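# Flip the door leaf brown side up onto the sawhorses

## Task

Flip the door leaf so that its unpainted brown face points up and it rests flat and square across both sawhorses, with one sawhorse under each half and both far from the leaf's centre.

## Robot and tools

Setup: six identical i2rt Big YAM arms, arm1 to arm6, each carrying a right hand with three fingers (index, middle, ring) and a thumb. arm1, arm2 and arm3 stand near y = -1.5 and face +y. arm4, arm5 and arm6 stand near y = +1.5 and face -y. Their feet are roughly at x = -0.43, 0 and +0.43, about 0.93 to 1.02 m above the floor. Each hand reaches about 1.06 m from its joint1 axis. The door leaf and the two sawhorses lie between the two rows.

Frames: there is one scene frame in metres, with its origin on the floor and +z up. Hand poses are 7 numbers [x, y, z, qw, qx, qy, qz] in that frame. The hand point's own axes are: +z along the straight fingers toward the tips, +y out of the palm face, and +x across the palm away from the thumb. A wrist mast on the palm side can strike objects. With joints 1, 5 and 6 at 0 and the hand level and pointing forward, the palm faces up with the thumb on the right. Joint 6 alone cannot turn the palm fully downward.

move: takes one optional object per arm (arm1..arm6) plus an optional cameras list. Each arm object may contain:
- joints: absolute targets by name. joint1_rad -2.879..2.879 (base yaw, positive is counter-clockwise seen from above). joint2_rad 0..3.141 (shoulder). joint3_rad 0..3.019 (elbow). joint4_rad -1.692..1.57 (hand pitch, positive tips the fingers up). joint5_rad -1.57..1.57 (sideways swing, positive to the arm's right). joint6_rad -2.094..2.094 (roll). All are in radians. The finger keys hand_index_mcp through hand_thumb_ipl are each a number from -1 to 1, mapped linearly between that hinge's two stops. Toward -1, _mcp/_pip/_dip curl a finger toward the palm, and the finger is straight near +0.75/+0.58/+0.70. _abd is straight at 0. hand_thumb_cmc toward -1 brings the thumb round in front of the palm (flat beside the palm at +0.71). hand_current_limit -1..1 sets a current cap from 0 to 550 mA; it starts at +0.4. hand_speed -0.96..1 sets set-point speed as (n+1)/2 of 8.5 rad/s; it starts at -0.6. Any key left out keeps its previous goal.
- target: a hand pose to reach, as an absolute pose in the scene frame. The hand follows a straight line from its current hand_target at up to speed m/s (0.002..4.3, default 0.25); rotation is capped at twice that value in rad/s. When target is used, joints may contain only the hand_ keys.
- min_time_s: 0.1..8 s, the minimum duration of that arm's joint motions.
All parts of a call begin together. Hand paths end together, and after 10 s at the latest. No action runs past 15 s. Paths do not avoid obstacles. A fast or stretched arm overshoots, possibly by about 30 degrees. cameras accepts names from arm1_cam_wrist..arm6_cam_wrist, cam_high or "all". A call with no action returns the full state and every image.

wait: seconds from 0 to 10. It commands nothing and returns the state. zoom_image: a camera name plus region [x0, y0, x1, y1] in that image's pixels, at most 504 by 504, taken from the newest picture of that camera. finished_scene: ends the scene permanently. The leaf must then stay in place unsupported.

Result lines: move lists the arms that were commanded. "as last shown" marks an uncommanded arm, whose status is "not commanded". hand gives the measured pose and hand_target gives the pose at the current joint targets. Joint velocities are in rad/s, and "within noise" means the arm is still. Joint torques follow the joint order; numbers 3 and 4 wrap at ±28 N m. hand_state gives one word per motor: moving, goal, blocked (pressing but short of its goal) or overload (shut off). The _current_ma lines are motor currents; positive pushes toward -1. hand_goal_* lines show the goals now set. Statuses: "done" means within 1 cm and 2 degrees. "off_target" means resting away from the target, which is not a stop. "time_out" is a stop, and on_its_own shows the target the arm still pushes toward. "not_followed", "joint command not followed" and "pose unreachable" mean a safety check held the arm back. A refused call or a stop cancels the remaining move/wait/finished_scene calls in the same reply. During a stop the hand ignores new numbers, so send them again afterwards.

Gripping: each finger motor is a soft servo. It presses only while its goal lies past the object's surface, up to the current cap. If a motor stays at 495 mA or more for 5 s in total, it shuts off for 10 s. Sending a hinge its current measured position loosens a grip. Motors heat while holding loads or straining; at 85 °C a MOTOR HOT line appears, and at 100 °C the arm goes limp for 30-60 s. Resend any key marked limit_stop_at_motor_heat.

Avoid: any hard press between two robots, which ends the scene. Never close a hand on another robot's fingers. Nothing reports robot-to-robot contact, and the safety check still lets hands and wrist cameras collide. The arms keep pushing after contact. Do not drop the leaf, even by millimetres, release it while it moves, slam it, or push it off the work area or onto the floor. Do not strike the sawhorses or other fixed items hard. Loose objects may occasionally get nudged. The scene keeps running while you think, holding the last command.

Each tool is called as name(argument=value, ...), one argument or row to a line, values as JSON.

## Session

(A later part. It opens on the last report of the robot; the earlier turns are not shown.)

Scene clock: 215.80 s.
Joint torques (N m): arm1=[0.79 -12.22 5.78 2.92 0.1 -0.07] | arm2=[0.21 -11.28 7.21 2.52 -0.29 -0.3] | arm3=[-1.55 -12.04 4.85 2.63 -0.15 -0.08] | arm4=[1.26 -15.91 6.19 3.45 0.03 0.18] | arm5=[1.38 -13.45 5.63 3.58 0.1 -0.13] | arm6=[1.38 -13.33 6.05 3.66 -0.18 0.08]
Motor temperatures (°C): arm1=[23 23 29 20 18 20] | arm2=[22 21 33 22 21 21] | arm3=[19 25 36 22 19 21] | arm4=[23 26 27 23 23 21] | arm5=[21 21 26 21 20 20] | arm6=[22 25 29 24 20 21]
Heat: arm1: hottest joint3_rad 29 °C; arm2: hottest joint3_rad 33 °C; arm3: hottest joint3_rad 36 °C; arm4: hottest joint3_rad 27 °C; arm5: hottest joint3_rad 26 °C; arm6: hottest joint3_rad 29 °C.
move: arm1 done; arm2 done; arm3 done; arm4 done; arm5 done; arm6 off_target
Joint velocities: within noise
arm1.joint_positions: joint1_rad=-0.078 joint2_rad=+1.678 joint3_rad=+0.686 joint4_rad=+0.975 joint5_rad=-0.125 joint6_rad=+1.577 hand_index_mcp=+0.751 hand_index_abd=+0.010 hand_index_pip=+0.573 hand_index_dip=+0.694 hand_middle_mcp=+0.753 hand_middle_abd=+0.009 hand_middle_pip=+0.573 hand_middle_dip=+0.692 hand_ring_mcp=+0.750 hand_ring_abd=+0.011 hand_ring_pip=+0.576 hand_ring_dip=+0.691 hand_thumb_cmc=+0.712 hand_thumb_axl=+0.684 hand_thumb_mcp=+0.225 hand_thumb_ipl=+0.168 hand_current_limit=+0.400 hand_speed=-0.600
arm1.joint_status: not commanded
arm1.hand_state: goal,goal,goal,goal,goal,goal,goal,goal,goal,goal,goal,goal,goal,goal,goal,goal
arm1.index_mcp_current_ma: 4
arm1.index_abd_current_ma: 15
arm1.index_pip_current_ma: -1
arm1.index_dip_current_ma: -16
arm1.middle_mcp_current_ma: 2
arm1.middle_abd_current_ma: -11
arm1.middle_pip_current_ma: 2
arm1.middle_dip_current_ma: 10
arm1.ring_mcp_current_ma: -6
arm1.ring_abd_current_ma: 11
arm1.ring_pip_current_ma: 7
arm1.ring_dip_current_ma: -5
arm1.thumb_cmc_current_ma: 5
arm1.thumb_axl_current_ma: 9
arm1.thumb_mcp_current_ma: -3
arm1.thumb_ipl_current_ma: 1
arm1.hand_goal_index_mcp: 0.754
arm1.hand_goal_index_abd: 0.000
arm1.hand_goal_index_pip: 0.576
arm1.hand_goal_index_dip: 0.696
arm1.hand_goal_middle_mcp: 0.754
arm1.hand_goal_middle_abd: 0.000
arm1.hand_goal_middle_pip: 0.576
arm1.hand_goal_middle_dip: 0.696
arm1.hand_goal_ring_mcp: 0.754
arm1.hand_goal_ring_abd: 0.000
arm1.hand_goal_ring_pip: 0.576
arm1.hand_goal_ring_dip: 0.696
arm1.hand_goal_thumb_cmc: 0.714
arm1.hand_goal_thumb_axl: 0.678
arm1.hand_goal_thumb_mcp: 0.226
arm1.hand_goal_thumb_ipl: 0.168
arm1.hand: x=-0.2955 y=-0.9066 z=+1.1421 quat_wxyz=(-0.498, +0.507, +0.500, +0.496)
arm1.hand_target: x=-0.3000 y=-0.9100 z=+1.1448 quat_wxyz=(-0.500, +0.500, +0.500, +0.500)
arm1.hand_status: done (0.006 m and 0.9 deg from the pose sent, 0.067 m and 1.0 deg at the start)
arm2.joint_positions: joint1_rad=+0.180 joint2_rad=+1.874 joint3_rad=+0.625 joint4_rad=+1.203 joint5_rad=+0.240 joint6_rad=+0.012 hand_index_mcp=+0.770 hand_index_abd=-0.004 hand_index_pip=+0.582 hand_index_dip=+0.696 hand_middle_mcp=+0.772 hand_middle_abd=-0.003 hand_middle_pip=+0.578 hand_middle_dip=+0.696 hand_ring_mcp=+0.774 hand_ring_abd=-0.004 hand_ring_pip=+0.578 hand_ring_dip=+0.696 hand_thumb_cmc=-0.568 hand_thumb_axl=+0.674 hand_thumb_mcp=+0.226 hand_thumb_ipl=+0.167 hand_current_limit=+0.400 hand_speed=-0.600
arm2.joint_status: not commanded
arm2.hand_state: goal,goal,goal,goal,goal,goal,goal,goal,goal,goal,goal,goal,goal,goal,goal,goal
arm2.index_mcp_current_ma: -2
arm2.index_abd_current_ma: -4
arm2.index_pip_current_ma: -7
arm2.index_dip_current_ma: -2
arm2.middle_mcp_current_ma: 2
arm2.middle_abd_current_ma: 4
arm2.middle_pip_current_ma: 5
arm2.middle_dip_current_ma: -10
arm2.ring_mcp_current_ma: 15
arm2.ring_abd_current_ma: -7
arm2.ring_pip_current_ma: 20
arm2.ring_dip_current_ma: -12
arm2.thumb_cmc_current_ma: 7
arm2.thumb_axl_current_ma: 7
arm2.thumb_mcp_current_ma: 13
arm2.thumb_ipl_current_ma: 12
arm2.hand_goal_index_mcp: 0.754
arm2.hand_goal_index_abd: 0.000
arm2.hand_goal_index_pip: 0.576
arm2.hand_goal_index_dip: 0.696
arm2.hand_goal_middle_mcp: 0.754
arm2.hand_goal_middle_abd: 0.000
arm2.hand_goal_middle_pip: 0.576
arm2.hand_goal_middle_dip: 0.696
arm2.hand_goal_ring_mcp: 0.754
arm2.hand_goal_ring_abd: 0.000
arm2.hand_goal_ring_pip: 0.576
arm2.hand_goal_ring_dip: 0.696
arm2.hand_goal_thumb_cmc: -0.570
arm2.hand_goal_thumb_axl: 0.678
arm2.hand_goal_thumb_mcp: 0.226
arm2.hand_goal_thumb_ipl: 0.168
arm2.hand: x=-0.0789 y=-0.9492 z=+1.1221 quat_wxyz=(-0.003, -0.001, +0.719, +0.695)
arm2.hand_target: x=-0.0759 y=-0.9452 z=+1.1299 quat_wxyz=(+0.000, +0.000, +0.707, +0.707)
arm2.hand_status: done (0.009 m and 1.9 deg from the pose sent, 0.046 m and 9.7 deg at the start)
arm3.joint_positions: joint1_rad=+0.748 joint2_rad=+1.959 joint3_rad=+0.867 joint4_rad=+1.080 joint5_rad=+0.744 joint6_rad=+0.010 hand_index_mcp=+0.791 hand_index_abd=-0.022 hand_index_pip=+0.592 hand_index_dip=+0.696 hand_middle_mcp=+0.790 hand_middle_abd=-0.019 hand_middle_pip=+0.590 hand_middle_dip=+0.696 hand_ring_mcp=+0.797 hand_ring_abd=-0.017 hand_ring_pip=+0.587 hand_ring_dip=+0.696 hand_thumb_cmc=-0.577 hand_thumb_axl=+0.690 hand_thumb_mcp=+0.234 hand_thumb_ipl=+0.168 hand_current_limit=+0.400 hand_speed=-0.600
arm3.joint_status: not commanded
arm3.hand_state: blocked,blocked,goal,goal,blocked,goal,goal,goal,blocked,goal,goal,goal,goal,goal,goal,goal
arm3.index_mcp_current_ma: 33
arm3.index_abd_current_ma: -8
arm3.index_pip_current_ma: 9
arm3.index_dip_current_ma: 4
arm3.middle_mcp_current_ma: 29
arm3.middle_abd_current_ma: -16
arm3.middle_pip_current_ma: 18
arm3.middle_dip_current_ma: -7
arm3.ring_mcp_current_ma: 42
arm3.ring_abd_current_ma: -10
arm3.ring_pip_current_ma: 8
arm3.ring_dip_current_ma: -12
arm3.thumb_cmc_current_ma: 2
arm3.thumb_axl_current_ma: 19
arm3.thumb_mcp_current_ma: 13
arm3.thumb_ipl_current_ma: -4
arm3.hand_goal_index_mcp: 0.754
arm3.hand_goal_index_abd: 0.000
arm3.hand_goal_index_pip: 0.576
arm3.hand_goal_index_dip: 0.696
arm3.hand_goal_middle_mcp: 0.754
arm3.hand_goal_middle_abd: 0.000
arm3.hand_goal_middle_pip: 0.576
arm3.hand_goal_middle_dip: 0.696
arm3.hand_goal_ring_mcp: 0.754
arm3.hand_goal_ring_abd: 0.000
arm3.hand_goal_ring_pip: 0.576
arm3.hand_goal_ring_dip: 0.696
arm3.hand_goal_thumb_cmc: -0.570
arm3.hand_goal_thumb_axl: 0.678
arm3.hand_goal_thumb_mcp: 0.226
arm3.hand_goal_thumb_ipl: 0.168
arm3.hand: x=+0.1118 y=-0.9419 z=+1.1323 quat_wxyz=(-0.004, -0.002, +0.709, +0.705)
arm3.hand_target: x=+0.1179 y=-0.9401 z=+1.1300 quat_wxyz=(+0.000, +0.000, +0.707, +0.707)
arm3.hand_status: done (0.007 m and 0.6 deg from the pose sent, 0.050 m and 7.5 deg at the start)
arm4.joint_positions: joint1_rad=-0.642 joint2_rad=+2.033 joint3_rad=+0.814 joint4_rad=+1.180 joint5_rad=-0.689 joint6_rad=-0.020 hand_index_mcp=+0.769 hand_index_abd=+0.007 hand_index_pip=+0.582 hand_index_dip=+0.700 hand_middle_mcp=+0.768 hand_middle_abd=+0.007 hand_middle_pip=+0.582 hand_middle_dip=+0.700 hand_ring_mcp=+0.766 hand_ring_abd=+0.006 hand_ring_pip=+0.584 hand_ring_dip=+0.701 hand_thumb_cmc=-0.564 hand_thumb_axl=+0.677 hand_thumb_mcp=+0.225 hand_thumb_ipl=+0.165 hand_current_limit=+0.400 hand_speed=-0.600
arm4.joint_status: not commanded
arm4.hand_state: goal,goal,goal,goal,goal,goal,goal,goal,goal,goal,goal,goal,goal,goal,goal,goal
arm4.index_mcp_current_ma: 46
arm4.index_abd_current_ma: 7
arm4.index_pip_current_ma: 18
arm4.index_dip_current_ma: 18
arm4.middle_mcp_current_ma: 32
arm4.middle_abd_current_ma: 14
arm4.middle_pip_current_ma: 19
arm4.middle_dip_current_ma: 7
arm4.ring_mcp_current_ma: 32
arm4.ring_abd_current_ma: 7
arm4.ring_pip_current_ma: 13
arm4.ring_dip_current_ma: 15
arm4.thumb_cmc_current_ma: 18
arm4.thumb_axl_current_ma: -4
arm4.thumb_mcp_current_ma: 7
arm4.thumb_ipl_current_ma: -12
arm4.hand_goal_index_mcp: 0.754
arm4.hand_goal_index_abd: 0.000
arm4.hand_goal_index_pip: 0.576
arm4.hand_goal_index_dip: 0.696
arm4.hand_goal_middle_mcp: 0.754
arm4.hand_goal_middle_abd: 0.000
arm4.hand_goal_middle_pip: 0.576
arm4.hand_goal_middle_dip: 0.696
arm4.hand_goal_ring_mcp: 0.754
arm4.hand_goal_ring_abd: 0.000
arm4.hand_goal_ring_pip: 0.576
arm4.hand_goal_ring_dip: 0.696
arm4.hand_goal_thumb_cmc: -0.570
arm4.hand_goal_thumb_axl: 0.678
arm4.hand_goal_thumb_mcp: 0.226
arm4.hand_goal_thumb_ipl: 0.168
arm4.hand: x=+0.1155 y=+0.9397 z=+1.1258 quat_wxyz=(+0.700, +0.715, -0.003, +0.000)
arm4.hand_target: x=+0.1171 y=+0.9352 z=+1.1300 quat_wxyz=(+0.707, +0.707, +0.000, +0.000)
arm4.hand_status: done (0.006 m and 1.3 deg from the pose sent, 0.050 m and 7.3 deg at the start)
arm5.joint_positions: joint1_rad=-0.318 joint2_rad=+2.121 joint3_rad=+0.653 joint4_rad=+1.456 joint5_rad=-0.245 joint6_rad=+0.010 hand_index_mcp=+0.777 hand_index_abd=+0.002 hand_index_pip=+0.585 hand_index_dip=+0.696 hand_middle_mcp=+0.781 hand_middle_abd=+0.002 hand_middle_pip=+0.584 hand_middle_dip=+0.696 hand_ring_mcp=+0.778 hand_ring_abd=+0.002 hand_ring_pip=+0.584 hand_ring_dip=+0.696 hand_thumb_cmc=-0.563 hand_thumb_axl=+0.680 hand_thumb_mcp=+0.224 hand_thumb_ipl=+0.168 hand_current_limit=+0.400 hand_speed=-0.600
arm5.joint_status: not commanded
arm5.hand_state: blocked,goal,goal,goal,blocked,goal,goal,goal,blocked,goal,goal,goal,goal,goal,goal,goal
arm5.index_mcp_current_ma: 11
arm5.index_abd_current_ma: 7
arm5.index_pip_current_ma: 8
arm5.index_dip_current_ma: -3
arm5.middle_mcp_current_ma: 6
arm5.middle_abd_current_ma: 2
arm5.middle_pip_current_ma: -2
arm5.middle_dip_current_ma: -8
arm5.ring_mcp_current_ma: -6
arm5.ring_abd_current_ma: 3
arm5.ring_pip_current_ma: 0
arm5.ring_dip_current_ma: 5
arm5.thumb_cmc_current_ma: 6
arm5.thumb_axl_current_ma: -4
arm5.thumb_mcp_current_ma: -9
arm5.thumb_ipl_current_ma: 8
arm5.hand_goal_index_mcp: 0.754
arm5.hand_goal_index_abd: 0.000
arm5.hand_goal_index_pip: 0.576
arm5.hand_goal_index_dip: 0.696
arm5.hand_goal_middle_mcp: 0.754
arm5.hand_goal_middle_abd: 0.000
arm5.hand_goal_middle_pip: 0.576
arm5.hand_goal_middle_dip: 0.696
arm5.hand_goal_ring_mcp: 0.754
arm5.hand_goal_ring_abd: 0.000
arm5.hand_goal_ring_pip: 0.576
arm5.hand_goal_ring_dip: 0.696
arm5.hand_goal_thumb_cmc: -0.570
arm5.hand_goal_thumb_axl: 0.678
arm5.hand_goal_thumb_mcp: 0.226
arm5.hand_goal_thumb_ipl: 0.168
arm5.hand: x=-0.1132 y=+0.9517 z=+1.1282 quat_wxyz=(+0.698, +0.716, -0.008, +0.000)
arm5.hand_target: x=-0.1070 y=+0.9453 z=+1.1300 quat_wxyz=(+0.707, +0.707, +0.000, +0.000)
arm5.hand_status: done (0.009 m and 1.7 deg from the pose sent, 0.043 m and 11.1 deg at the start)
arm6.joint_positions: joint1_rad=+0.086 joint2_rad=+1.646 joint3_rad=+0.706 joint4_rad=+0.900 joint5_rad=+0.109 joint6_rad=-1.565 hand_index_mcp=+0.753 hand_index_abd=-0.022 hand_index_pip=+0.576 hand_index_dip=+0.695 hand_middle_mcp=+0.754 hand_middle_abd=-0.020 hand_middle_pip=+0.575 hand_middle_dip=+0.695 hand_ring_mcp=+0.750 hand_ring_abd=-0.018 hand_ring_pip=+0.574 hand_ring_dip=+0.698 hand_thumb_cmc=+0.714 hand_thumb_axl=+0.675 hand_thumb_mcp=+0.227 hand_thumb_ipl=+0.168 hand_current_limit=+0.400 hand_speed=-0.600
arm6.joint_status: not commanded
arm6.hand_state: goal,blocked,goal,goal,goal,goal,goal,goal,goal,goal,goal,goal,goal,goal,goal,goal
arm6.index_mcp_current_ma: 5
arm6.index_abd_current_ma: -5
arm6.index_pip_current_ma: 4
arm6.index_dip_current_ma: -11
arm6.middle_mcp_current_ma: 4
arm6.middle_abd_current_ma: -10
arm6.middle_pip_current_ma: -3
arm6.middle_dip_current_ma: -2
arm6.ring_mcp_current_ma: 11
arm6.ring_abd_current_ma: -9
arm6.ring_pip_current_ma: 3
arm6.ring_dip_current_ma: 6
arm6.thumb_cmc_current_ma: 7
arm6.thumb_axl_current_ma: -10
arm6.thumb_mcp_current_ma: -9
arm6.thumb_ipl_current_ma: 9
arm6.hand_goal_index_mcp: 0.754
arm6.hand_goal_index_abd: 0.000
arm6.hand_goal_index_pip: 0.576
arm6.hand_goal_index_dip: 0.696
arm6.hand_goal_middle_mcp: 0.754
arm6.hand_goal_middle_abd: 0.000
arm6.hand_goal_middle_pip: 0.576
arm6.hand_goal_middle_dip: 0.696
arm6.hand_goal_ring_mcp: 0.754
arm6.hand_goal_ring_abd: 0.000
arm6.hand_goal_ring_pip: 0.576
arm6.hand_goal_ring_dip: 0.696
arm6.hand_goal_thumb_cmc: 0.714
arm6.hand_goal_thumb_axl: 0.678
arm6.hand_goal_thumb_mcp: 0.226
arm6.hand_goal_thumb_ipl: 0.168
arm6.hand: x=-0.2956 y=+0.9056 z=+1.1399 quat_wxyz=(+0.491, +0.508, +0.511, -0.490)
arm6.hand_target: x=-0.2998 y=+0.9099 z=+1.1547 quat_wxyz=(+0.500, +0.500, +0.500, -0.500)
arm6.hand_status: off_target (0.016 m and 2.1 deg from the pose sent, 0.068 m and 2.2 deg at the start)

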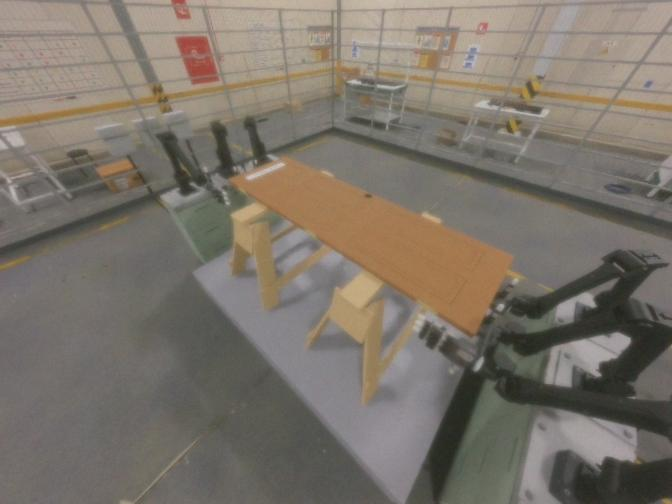

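move(
  arm2={"target": [-0.076, -1.13, 1.12, 0, 0, 0.9239, 0.3827], "speed": 0.15},
  arm5={"target": [-0.107, 1.13, 1.12, 0.3827, 0.9239, 0, 0], "speed": 0.15},
  arm3={"target": [0.118, -1.13, 1.12, 0, 0, 0.9239, 0.3827], "speed": 0.15},
  arm4={"target": [0.117, 1.13, 1.12, 0.3827, 0.9239, 0, 0], "speed": 0.15},
  cameras=["cam_high"],
)

zoom_image(
  camera="cam_high",
  region=[210, 130, 550, 350],
)

Scene clock: 219.80 s.
Joint torques (N m): arm1=[1.14 -12.22 5.71 2.92 0.09 -0.08] | arm2=[1.85 -2.32 15.08 0.83 0.07 -0.09] | arm3=[0.21 -6.77 10.78 0.18 0.72 0.09] | arm4=[-0.21 -9.52 11.64 0.62 -0.67 -0.09] | arm5=[-0.56 -5.48 9.57 1.65 -0.39 -0.21] | arm6=[1.44 -12.92 6.01 3.71 -0.19 0.07]
Motor temperatures (°C): arm1=[23 23 28 20 18 20] | arm2=[22 21 32 22 21 21] | arm3=[19 25 36 22 19 21] | arm4=[23 26 27 23 23 21] | arm5=[21 21 26 20 20 20] | arm6=[22 25 29 24 20 21]
Heat: arm1: hottest joint3_rad 28 °C; arm2: hottest joint3_rad 32 °C; arm3: hottest joint3_rad 36 °C; arm4: hottest joint3_rad 27 °C; arm5: hottest joint3_rad 26 °C; arm6: hottest joint3_rad 29 °C.
move: arm2 off_target; arm3 off_target; arm4 off_target; arm5 done
Joint velocities: within noise
arm1, arm6: as last shown
arm1.index_mcp_current_ma: 8
arm1.index_abd_current_ma: 13
arm1.index_pip_current_ma: -10
arm1.index_dip_current_ma: -6
arm1.middle_mcp_current_ma: -6
arm1.middle_abd_current_ma: 2
arm1.middle_pip_current_ma: 19
arm1.middle_dip_current_ma: -5
arm1.ring_mcp_current_ma: 0
arm1.ring_abd_current_ma: 17
arm1.ring_dip_current_ma: -14
arm1.thumb_cmc_current_ma: -4
arm1.thumb_axl_current_ma: -9
arm1.thumb_mcp_current_ma: -9
arm1.thumb_ipl_current_ma: -7
arm1.hand: x=-0.2954 y=-0.9066 z=+1.1421 quat_wxyz=(-0.497, +0.507, +0.500, +0.496)
arm2.joint_positions: joint1_rad=+0.369 joint2_rad=+0.850 joint3_rad=+0.377 joint4_rad=-0.424 joint5_rad=+0.309 joint6_rad=+0.317 hand_index_mcp=+0.770 hand_index_abd=-0.004 hand_index_pip=+0.582 hand_index_dip=+0.696 hand_middle_mcp=+0.772 hand_middle_abd=-0.003 hand_middle_pip=+0.578 hand_middle_dip=+0.696 hand_ring_mcp=+0.774 hand_ring_abd=-0.004 hand_ring_pip=+0.578 hand_ring_dip=+0.696 hand_thumb_cmc=-0.568 hand_thumb_axl=+0.674 hand_thumb_mcp=+0.224 hand_thumb_ipl=+0.167 hand_current_limit=+0.400 hand_speed=-0.600
arm2.joint_status: not commanded
arm2.hand_state: goal,goal,goal,goal,goal,goal,goal,goal,goal,goal,goal,goal,goal,goal,goal,goal
arm2.index_mcp_current_ma: -1
arm2.index_abd_current_ma: -5
arm2.index_pip_current_ma: -1
arm2.index_dip_current_ma: -7
arm2.middle_mcp_current_ma: -2
arm2.middle_abd_current_ma: 3
arm2.middle_pip_current_ma: 9
arm2.middle_dip_current_ma: -9
arm2.ring_mcp_current_ma: 16
arm2.ring_abd_current_ma: -14
arm2.ring_pip_current_ma: 11
arm2.ring_dip_current_ma: -14
arm2.thumb_cmc_current_ma: 7
arm2.thumb_axl_current_ma: 4
arm2.thumb_mcp_current_ma: 13
arm2.thumb_ipl_current_ma: 15
arm2.hand_goal_index_mcp: 0.754
arm2.hand_goal_index_abd: 0.000
arm2.hand_goal_index_pip: 0.576
arm2.hand_goal_index_dip: 0.696
arm2.hand_goal_middle_mcp: 0.754
arm2.hand_goal_middle_abd: 0.000
arm2.hand_goal_middle_pip: 0.576
arm2.hand_goal_middle_dip: 0.696
arm2.hand_goal_ring_mcp: 0.754
arm2.hand_goal_ring_abd: 0.000
arm2.hand_goal_ring_pip: 0.576
arm2.hand_goal_ring_dip: 0.696
arm2.hand_goal_thumb_cmc: -0.570
arm2.hand_goal_thumb_axl: 0.678
arm2.hand_goal_thumb_mcp: 0.226
arm2.hand_goal_thumb_ipl: 0.168
arm2.hand: x=-0.0675 y=-1.1401 z=+1.0934 quat_wxyz=(+0.014, -0.004, +0.932, +0.363)
arm2.hand_target: x=-0.0756 y=-1.1309 z=+1.1201 quat_wxyz=(+0.000, +0.000, +0.924, +0.383)
arm2.hand_status: off_target (0.030 m and 3.0 deg from the pose sent, 0.181 m and 43.1 deg at the start)
arm3.joint_positions: joint1_rad=+1.113 joint2_rad=+1.345 joint3_rad=+0.742 joint4_rad=-0.622 joint5_rad=+0.692 joint6_rad=+0.974 hand_index_mcp=+0.791 hand_index_abd=-0.022 hand_index_pip=+0.592 hand_index_dip=+0.696 hand_middle_mcp=+0.790 hand_middle_abd=-0.019 hand_middle_pip=+0.589 hand_middle_dip=+0.696 hand_ring_mcp=+0.796 hand_ring_abd=-0.017 hand_ring_pip=+0.587 hand_ring_dip=+0.696 hand_thumb_cmc=-0.582 hand_thumb_axl=+0.690 hand_thumb_mcp=+0.223 hand_thumb_ipl=+0.168 hand_current_limit=+0.400 hand_speed=-0.600
arm3.joint_status: not commanded
arm3.hand_state: blocked,blocked,goal,goal,blocked,goal,goal,goal,blocked,goal,goal,goal,goal,goal,goal,goal
arm3.index_mcp_current_ma: 31
arm3.index_abd_current_ma: -7
arm3.index_pip_current_ma: 11
arm3.index_dip_current_ma: 0
arm3.middle_mcp_current_ma: 27
arm3.middle_abd_current_ma: -16
arm3.middle_pip_current_ma: 16
arm3.middle_dip_current_ma: -10
arm3.ring_mcp_current_ma: 42
arm3.ring_abd_current_ma: -12
arm3.ring_pip_current_ma: 9
arm3.ring_dip_current_ma: -7
arm3.thumb_cmc_current_ma: -4
arm3.thumb_axl_current_ma: 18
arm3.thumb_mcp_current_ma: 4
arm3.thumb_ipl_current_ma: -6
arm3.hand_goal_index_mcp: 0.754
arm3.hand_goal_index_abd: 0.000
arm3.hand_goal_index_pip: 0.576
arm3.hand_goal_index_dip: 0.696
arm3.hand_goal_middle_mcp: 0.754
arm3.hand_goal_middle_abd: 0.000
arm3.hand_goal_middle_pip: 0.576
arm3.hand_goal_middle_dip: 0.696
arm3.hand_goal_ring_mcp: 0.754
arm3.hand_goal_ring_abd: 0.000
arm3.hand_goal_ring_pip: 0.576
arm3.hand_goal_ring_dip: 0.696
arm3.hand_goal_thumb_cmc: -0.570
arm3.hand_goal_thumb_axl: 0.678
arm3.hand_goal_thumb_mcp: 0.226
arm3.hand_goal_thumb_ipl: 0.168
arm3.hand: x=+0.1360 y=-1.1342 z=+1.0955 quat_wxyz=(+0.027, -0.008, +0.928, +0.372)
arm3.hand_target: x=+0.1192 y=-1.1307 z=+1.1202 quat_wxyz=(+0.000, +0.000, +0.924, +0.383)
arm3.hand_status: off_target (0.031 m and 3.5 deg from the pose sent, 0.189 m and 44.7 deg at the start)
arm4.joint_positions: joint1_rad=-1.023 joint2_rad=+1.330 joint3_rad=+0.630 joint4_rad=-0.484 joint5_rad=-0.672 joint6_rad=-0.919 hand_index_mcp=+0.768 hand_index_abd=+0.006 hand_index_pip=+0.582 hand_index_dip=+0.700 hand_middle_mcp=+0.768 hand_middle_abd=+0.002 hand_middle_pip=+0.582 hand_middle_dip=+0.700 hand_ring_mcp=+0.765 hand_ring_abd=+0.006 hand_ring_pip=+0.584 hand_ring_dip=+0.701 hand_thumb_cmc=-0.565 hand_thumb_axl=+0.677 hand_thumb_mcp=+0.225 hand_thumb_ipl=+0.165 hand_current_limit=+0.400 hand_speed=-0.600
arm4.joint_status: not commanded
arm4.hand_state: goal,goal,goal,goal,goal,goal,goal,goal,goal,goal,goal,goal,goal,goal,goal,goal
arm4.index_mcp_current_ma: 51
arm4.index_abd_current_ma: 5
arm4.index_pip_current_ma: 17
arm4.index_dip_current_ma: 17
arm4.middle_mcp_current_ma: 38
arm4.middle_abd_current_ma: 14
arm4.middle_pip_current_ma: 19
arm4.middle_dip_current_ma: -4
arm4.ring_mcp_current_ma: 27
arm4.ring_abd_current_ma: 16
arm4.ring_pip_current_ma: 16
arm4.ring_dip_current_ma: 19
arm4.thumb_cmc_current_ma: 11
arm4.thumb_axl_current_ma: -9
arm4.thumb_mcp_current_ma: 9
arm4.thumb_ipl_current_ma: -14
arm4.hand_goal_index_mcp: 0.754
arm4.hand_goal_index_abd: 0.000
arm4.hand_goal_index_pip: 0.576
arm4.hand_goal_index_dip: 0.696
arm4.hand_goal_middle_mcp: 0.754
arm4.hand_goal_middle_abd: 0.000
arm4.hand_goal_middle_pip: 0.576
arm4.hand_goal_middle_dip: 0.696
arm4.hand_goal_ring_mcp: 0.754
arm4.hand_goal_ring_abd: 0.000
arm4.hand_goal_ring_pip: 0.576
arm4.hand_goal_ring_dip: 0.696
arm4.hand_goal_thumb_cmc: -0.570
arm4.hand_goal_thumb_axl: 0.678
arm4.hand_goal_thumb_mcp: 0.226
arm4.hand_goal_thumb_ipl: 0.168
arm4.hand: x=+0.1339 y=+1.1348 z=+1.0980 quat_wxyz=(+0.374, +0.927, -0.009, +0.023)
arm4.hand_target: x=+0.1179 y=+1.1307 z=+1.1201 quat_wxyz=(+0.383, +0.924, +0.000, +0.000)
arm4.hand_status: off_target (0.028 m and 3.1 deg from the pose sent, 0.190 m and 43.8 deg at the start)
arm5.joint_positions: joint1_rad=-0.513 joint2_rad=+1.064 joint3_rad=+0.260 joint4_rad=-0.033 joint5_rad=-0.329 joint6_rad=-0.324 hand_index_mcp=+0.776 hand_index_abd=+0.002 hand_index_pip=+0.585 hand_index_dip=+0.696 hand_middle_mcp=+0.781 hand_middle_abd=+0.002 hand_middle_pip=+0.583 hand_middle_dip=+0.696 hand_ring_mcp=+0.778 hand_ring_abd=+0.002 hand_ring_pip=+0.584 hand_ring_dip=+0.696 hand_thumb_cmc=-0.561 hand_thumb_axl=+0.680 hand_thumb_mcp=+0.223 hand_thumb_ipl=+0.168 hand_current_limit=+0.400 hand_speed=-0.600
arm5.joint_status: not commanded
arm5.hand_state: blocked,goal,goal,goal,blocked,goal,goal,goal,blocked,goal,goal,goal,goal,goal,goal,goal
arm5.index_mcp_current_ma: 9
arm5.index_abd_current_ma: 9
arm5.index_pip_current_ma: 3
arm5.index_dip_current_ma: -6
arm5.middle_mcp_current_ma: 5
arm5.middle_abd_current_ma: 2
arm5.middle_pip_current_ma: 2
arm5.middle_dip_current_ma: -2
arm5.ring_mcp_current_ma: -3
arm5.ring_abd_current_ma: 4
arm5.ring_pip_current_ma: 1
arm5.ring_dip_current_ma: 4
arm5.thumb_cmc_current_ma: 9
arm5.thumb_axl_current_ma: -2
arm5.thumb_mcp_current_ma: -9
arm5.thumb_ipl_current_ma: 10
arm5.hand_goal_index_mcp: 0.754
arm5.hand_goal_index_abd: 0.000
arm5.hand_goal_index_pip: 0.576
arm5.hand_goal_index_dip: 0.696
arm5.hand_goal_middle_mcp: 0.754
arm5.hand_goal_middle_abd: 0.000
arm5.hand_goal_middle_pip: 0.576
arm5.hand_goal_middle_dip: 0.696
arm5.hand_goal_ring_mcp: 0.754
arm5.hand_goal_ring_abd: 0.000
arm5.hand_goal_ring_pip: 0.576
arm5.hand_goal_ring_dip: 0.696
arm5.hand_goal_thumb_cmc: -0.570
arm5.hand_goal_thumb_axl: 0.678
arm5.hand_goal_thumb_mcp: 0.226
arm5.hand_goal_thumb_ipl: 0.168
arm5.hand: x=-0.1016 y=+1.1306 z=+1.1140 quat_wxyz=(+0.379, +0.925, +0.001, +0.007)
arm5.hand_target: x=-0.1069 y=+1.1300 z=+1.1199 quat_wxyz=(+0.383, +0.924, +0.000, +0.000)
arm5.hand_status: done (0.008 m and 0.9 deg from the pose sent, 0.179 m and 43.5 deg at the start)
arm6.index_mcp_current_ma: 9
arm6.index_abd_current_ma: -7
arm6.index_pip_current_ma: 3
arm6.index_dip_current_ma: -2
arm6.middle_mcp_current_ma: 7
arm6.middle_abd_current_ma: -9
arm6.middle_pip_current_ma: -6
arm6.middle_dip_current_ma: 0
arm6.ring_mcp_current_ma: 5
arm6.ring_abd_current_ma: -6
arm6.ring_pip_current_ma: 5
arm6.ring_dip_current_ma: 12
arm6.thumb_cmc_current_ma: 2
arm6.thumb_mcp_current_ma: -7
arm6.thumb_ipl_current_ma: 8

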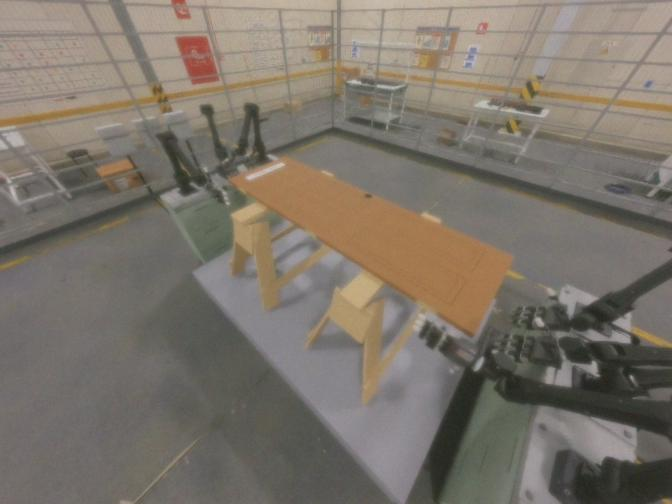

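Scaled by 1.482 from the camera's image (finer frame: 960x720).

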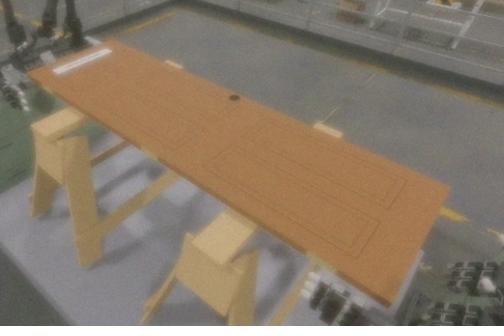

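move(
  arm1={"target": [-0.33, -1.06, 1.145, -0.5, 0.5, 0.5, 0.5], "speed": 0.15},
  arm6={"target": [-0.33, 1.06, 1.155, 0.5, 0.5, 0.5, -0.5], "speed": 0.15},
  cameras=["cam_high"],
)

zoom_image(
  camera="cam_high",
  region=[210, 130, 550, 350],
)

Scene clock: 221.67 s.
Joint torques (N m): arm1=[1.2 -6.71 5.24 2.47 0.08 -0.08] | arm2=[1.85 -2.2 15.08 0.85 0.06 -0.11] | arm3=[0.21 -7.06 10.76 0.25 0.73 0.07] | arm4=[-0.21 -9.52 11.64 0.79 -0.66 -0.08] | arm5=[-0.56 -5.48 9.55 1.63 -0.38 -0.2] | arm6=[1.2 -6.07 5.81 2.44 -0.19 0.08]
Motor temperatures (°C): arm1=[23 23 28 20 18 20] | arm2=[22 21 32 22 21 21] | arm3=[19 25 36 21 19 21] | arm4=[23 26 27 23 23 21] | arm5=[21 21 26 20 20 20] | arm6=[22 25 29 24 20 21]
Heat: arm1: hottest joint3_rad 28 °C; arm2: hottest joint3_rad 32 °C; arm3: hottest joint3_rad 36 °C; arm4: hottest joint3_rad 27 °C; arm5: hottest joint3_rad 26 °C; arm6: hottest joint3_rad 29 °C.
move: arm1 done; arm6 done
Joint velocities: within noise
arm1.joint_positions: joint1_rad=-0.034 joint2_rad=+1.339 joint3_rad=+0.277 joint4_rad=+1.059 joint5_rad=-0.081 joint6_rad=+1.577 hand_index_mcp=+0.751 hand_index_abd=+0.010 hand_index_pip=+0.573 hand_index_dip=+0.694 hand_middle_mcp=+0.753 hand_middle_abd=+0.009 hand_middle_pip=+0.573 hand_middle_dip=+0.692 hand_ring_mcp=+0.750 hand_ring_abd=+0.011 hand_ring_pip=+0.576 hand_ring_dip=+0.691 hand_thumb_cmc=+0.712 hand_thumb_axl=+0.684 hand_thumb_mcp=+0.228 hand_thumb_ipl=+0.169 hand_current_limit=+0.400 hand_speed=-0.600
arm1.joint_status: not commanded
arm1.hand_state: goal,goal,goal,goal,goal,goal,goal,goal,goal,goal,goal,goal,goal,goal,goal,goal
arm1.index_mcp_current_ma: 18
arm1.index_abd_current_ma: -2
arm1.index_pip_current_ma: 2
arm1.index_dip_current_ma: -4
arm1.middle_mcp_current_ma: 0
arm1.middle_abd_current_ma: 11
arm1.middle_pip_current_ma: -4
arm1.middle_dip_current_ma: 0
arm1.ring_mcp_current_ma: -11
arm1.ring_abd_current_ma: 2
arm1.ring_pip_current_ma: 24
arm1.ring_dip_current_ma: -7
arm1.thumb_cmc_current_ma: 4
arm1.thumb_axl_current_ma: -1
arm1.thumb_mcp_current_ma: 10
arm1.thumb_ipl_current_ma: 15
arm1.hand_goal_index_mcp: 0.754
arm1.hand_goal_index_abd: 0.000
arm1.hand_goal_index_pip: 0.576
arm1.hand_goal_index_dip: 0.696
arm1.hand_goal_middle_mcp: 0.754
arm1.hand_goal_middle_abd: 0.000
arm1.hand_goal_middle_pip: 0.576
arm1.hand_goal_middle_dip: 0.696
arm1.hand_goal_ring_mcp: 0.754
arm1.hand_goal_ring_abd: 0.000
arm1.hand_goal_ring_pip: 0.576
arm1.hand_goal_ring_dip: 0.696
arm1.hand_goal_thumb_cmc: 0.714
arm1.hand_goal_thumb_axl: 0.678
arm1.hand_goal_thumb_mcp: 0.226
arm1.hand_goal_thumb_ipl: 0.168
arm1.hand: x=-0.3263 y=-1.0558 z=+1.1462 quat_wxyz=(-0.500, +0.503, +0.497, +0.500)
arm1.hand_target: x=-0.3299 y=-1.0600 z=+1.1450 quat_wxyz=(-0.500, +0.500, +0.500, +0.500)
arm1.hand_status: done (0.006 m and 0.5 deg from the pose sent, 0.157 m and 0.9 deg at the start)
arm2, arm3, arm4, arm5: as last shown
arm2.joint_positions: joint1_rad=+0.369 joint2_rad=+0.850 joint3_rad=+0.377 joint4_rad=-0.424 joint5_rad=+0.309 joint6_rad=+0.318 hand_index_mcp=+0.770 hand_index_abd=-0.004 hand_index_pip=+0.582 hand_index_dip=+0.696 hand_middle_mcp=+0.772 hand_middle_abd=-0.003 hand_middle_pip=+0.578 hand_middle_dip=+0.696 hand_ring_mcp=+0.774 hand_ring_abd=-0.004 hand_ring_pip=+0.578 hand_ring_dip=+0.696 hand_thumb_cmc=-0.568 hand_thumb_axl=+0.674 hand_thumb_mcp=+0.224 hand_thumb_ipl=+0.167 hand_current_limit=+0.400 hand_speed=-0.600
arm2.index_mcp_current_ma: 0
arm2.index_abd_current_ma: -1
arm2.index_pip_current_ma: -8
arm2.index_dip_current_ma: -6
arm2.middle_mcp_current_ma: 3
arm2.middle_abd_current_ma: 10
arm2.middle_pip_current_ma: 12
arm2.middle_dip_current_ma: -5
arm2.ring_mcp_current_ma: 8
arm2.ring_abd_current_ma: -6
arm2.ring_pip_current_ma: 22
arm2.ring_dip_current_ma: -5
arm2.thumb_cmc_current_ma: 10
arm2.thumb_axl_current_ma: -2
arm2.thumb_mcp_current_ma: 15
arm2.thumb_ipl_current_ma: 8
arm2.hand: x=-0.0674 y=-1.1402 z=+1.0933 quat_wxyz=(+0.014, -0.004, +0.932, +0.363)
arm2.hand_target: x=-0.0755 y=-1.1309 z=+1.1200 quat_wxyz=(+0.000, +0.000, +0.924, +0.383)
arm3.joint_positions: joint1_rad=+1.113 joint2_rad=+1.345 joint3_rad=+0.742 joint4_rad=-0.622 joint5_rad=+0.692 joint6_rad=+0.975 hand_index_mcp=+0.791 hand_index_abd=-0.022 hand_index_pip=+0.592 hand_index_dip=+0.696 hand_middle_mcp=+0.790 hand_middle_abd=-0.019 hand_middle_pip=+0.589 hand_middle_dip=+0.696 hand_ring_mcp=+0.796 hand_ring_abd=-0.017 hand_ring_pip=+0.587 hand_ring_dip=+0.696 hand_thumb_cmc=-0.582 hand_thumb_axl=+0.690 hand_thumb_mcp=+0.223 hand_thumb_ipl=+0.168 hand_current_limit=+0.400 hand_speed=-0.600
arm3.index_mcp_current_ma: 28
arm3.index_abd_current_ma: -11
arm3.index_pip_current_ma: 7
arm3.index_dip_current_ma: 2
arm3.middle_mcp_current_ma: 28
arm3.middle_abd_current_ma: -15
arm3.middle_pip_current_ma: 15
arm3.middle_dip_current_ma: -2
arm3.ring_mcp_current_ma: 44
arm3.ring_abd_current_ma: -10
arm3.ring_pip_current_ma: 8
arm3.ring_dip_current_ma: -9
arm3.thumb_cmc_current_ma: -1
arm3.thumb_axl_current_ma: 17
arm3.thumb_ipl_current_ma: -3
arm3.hand: x=+0.1361 y=-1.1342 z=+1.0955 quat_wxyz=(+0.027, -0.008, +0.928, +0.372)
arm4.joint_positions: joint1_rad=-1.023 joint2_rad=+1.330 joint3_rad=+0.630 joint4_rad=-0.484 joint5_rad=-0.672 joint6_rad=-0.920 hand_index_mcp=+0.768 hand_index_abd=+0.006 hand_index_pip=+0.582 hand_index_dip=+0.700 hand_middle_mcp=+0.768 hand_middle_abd=+0.002 hand_middle_pip=+0.582 hand_middle_dip=+0.700 hand_ring_mcp=+0.765 hand_ring_abd=+0.006 hand_ring_pip=+0.584 hand_ring_dip=+0.701 hand_thumb_cmc=-0.565 hand_thumb_axl=+0.677 hand_thumb_mcp=+0.225 hand_thumb_ipl=+0.165 hand_current_limit=+0.400 hand_speed=-0.600
arm4.index_mcp_current_ma: 47
arm4.index_abd_current_ma: 1
arm4.index_pip_current_ma: 24
arm4.index_dip_current_ma: 15
arm4.middle_mcp_current_ma: 44
arm4.middle_abd_current_ma: 7
arm4.middle_pip_current_ma: 25
arm4.middle_dip_current_ma: 8
arm4.ring_mcp_current_ma: 26
arm4.ring_abd_current_ma: 11
arm4.ring_pip_current_ma: 19
arm4.ring_dip_current_ma: 30
arm4.thumb_cmc_current_ma: 14
arm4.thumb_axl_current_ma: -16
arm4.thumb_ipl_current_ma: -9
arm4.hand: x=+0.1339 y=+1.1347 z=+1.0980 quat_wxyz=(+0.374, +0.927, -0.009, +0.023)
arm5.index_mcp_current_ma: 10
arm5.index_abd_current_ma: 13
arm5.index_pip_current_ma: 6
arm5.index_dip_current_ma: -2
arm5.middle_mcp_current_ma: 11
arm5.middle_abd_current_ma: 0
arm5.middle_pip_current_ma: 4
arm5.middle_dip_current_ma: -6
arm5.ring_mcp_current_ma: -1
arm5.ring_abd_current_ma: 1
arm5.ring_dip_current_ma: 6
arm5.thumb_cmc_current_ma: 11
arm5.thumb_mcp_current_ma: -8
arm5.hand: x=-0.1015 y=+1.1306 z=+1.1140 quat_wxyz=(+0.379, +0.925, +0.001, +0.007)
arm6.joint_positions: joint1_rad=+0.033 joint2_rad=+1.260 joint3_rad=+0.305 joint4_rad=+0.953 joint5_rad=+0.056 joint6_rad=-1.565 hand_index_mcp=+0.753 hand_index_abd=-0.022 hand_index_pip=+0.576 hand_index_dip=+0.695 hand_middle_mcp=+0.754 hand_middle_abd=-0.020 hand_middle_pip=+0.575 hand_middle_dip=+0.695 hand_ring_mcp=+0.750 hand_ring_abd=-0.018 hand_ring_pip=+0.574 hand_ring_dip=+0.698 hand_thumb_cmc=+0.714 hand_thumb_axl=+0.675 hand_thumb_mcp=+0.227 hand_thumb_ipl=+0.168 hand_current_limit=+0.400 hand_speed=-0.600
arm6.joint_status: not commanded
arm6.hand_state: goal,blocked,goal,goal,goal,goal,goal,goal,goal,goal,goal,goal,goal,goal,goal,goal
arm6.index_mcp_current_ma: 14
arm6.index_abd_current_ma: -5
arm6.index_pip_current_ma: 2
arm6.index_dip_current_ma: -5
arm6.middle_mcp_current_ma: 8
arm6.middle_abd_current_ma: -5
arm6.middle_pip_current_ma: -7
arm6.middle_dip_current_ma: -3
arm6.ring_mcp_current_ma: 11
arm6.ring_abd_current_ma: -5
arm6.ring_pip_current_ma: 5
arm6.ring_dip_current_ma: 5
arm6.thumb_cmc_current_ma: 2
arm6.thumb_axl_current_ma: -12
arm6.thumb_mcp_current_ma: -6
arm6.thumb_ipl_current_ma: 4
arm6.hand_goal_index_mcp: 0.754
arm6.hand_goal_index_abd: 0.000
arm6.hand_goal_index_pip: 0.576
arm6.hand_goal_index_dip: 0.696
arm6.hand_goal_middle_mcp: 0.754
arm6.hand_goal_middle_abd: 0.000
arm6.hand_goal_middle_pip: 0.576
arm6.hand_goal_middle_dip: 0.696
arm6.hand_goal_ring_mcp: 0.754
arm6.hand_goal_ring_abd: 0.000
arm6.hand_goal_ring_pip: 0.576
arm6.hand_goal_ring_dip: 0.696
arm6.hand_goal_thumb_cmc: 0.714
arm6.hand_goal_thumb_axl: 0.678
arm6.hand_goal_thumb_mcp: 0.226
arm6.hand_goal_thumb_ipl: 0.168
arm6.hand: x=-0.3267 y=+1.0562 z=+1.1549 quat_wxyz=(+0.502, +0.499, +0.500, -0.499)
arm6.hand_target: x=-0.3299 y=+1.0599 z=+1.1550 quat_wxyz=(+0.500, +0.500, +0.500, -0.500)
arm6.hand_status: done (0.005 m and 0.3 deg from the pose sent, 0.159 m and 2.1 deg at the start)

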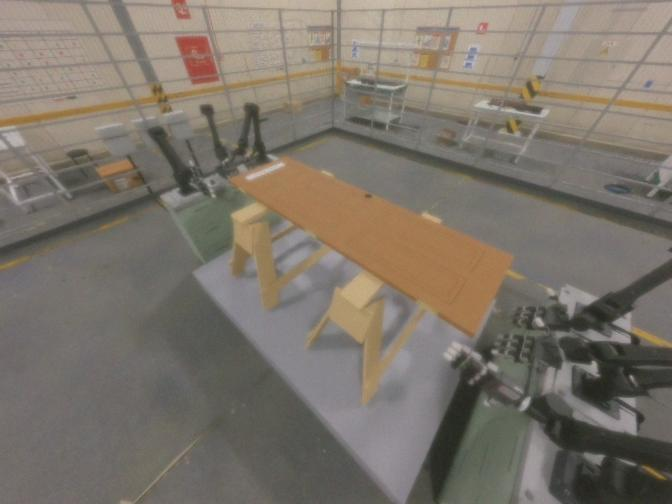

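Scaled by 1.482 from the camera's image (finer frame: 960x720).

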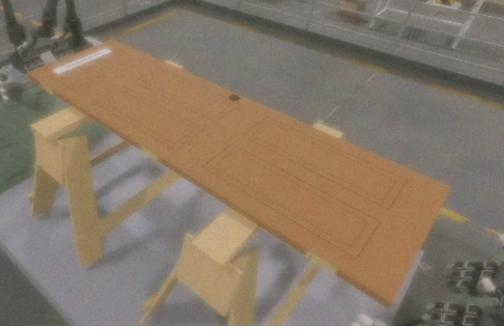

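finished_scene(
)

The scene is finished: the task was done.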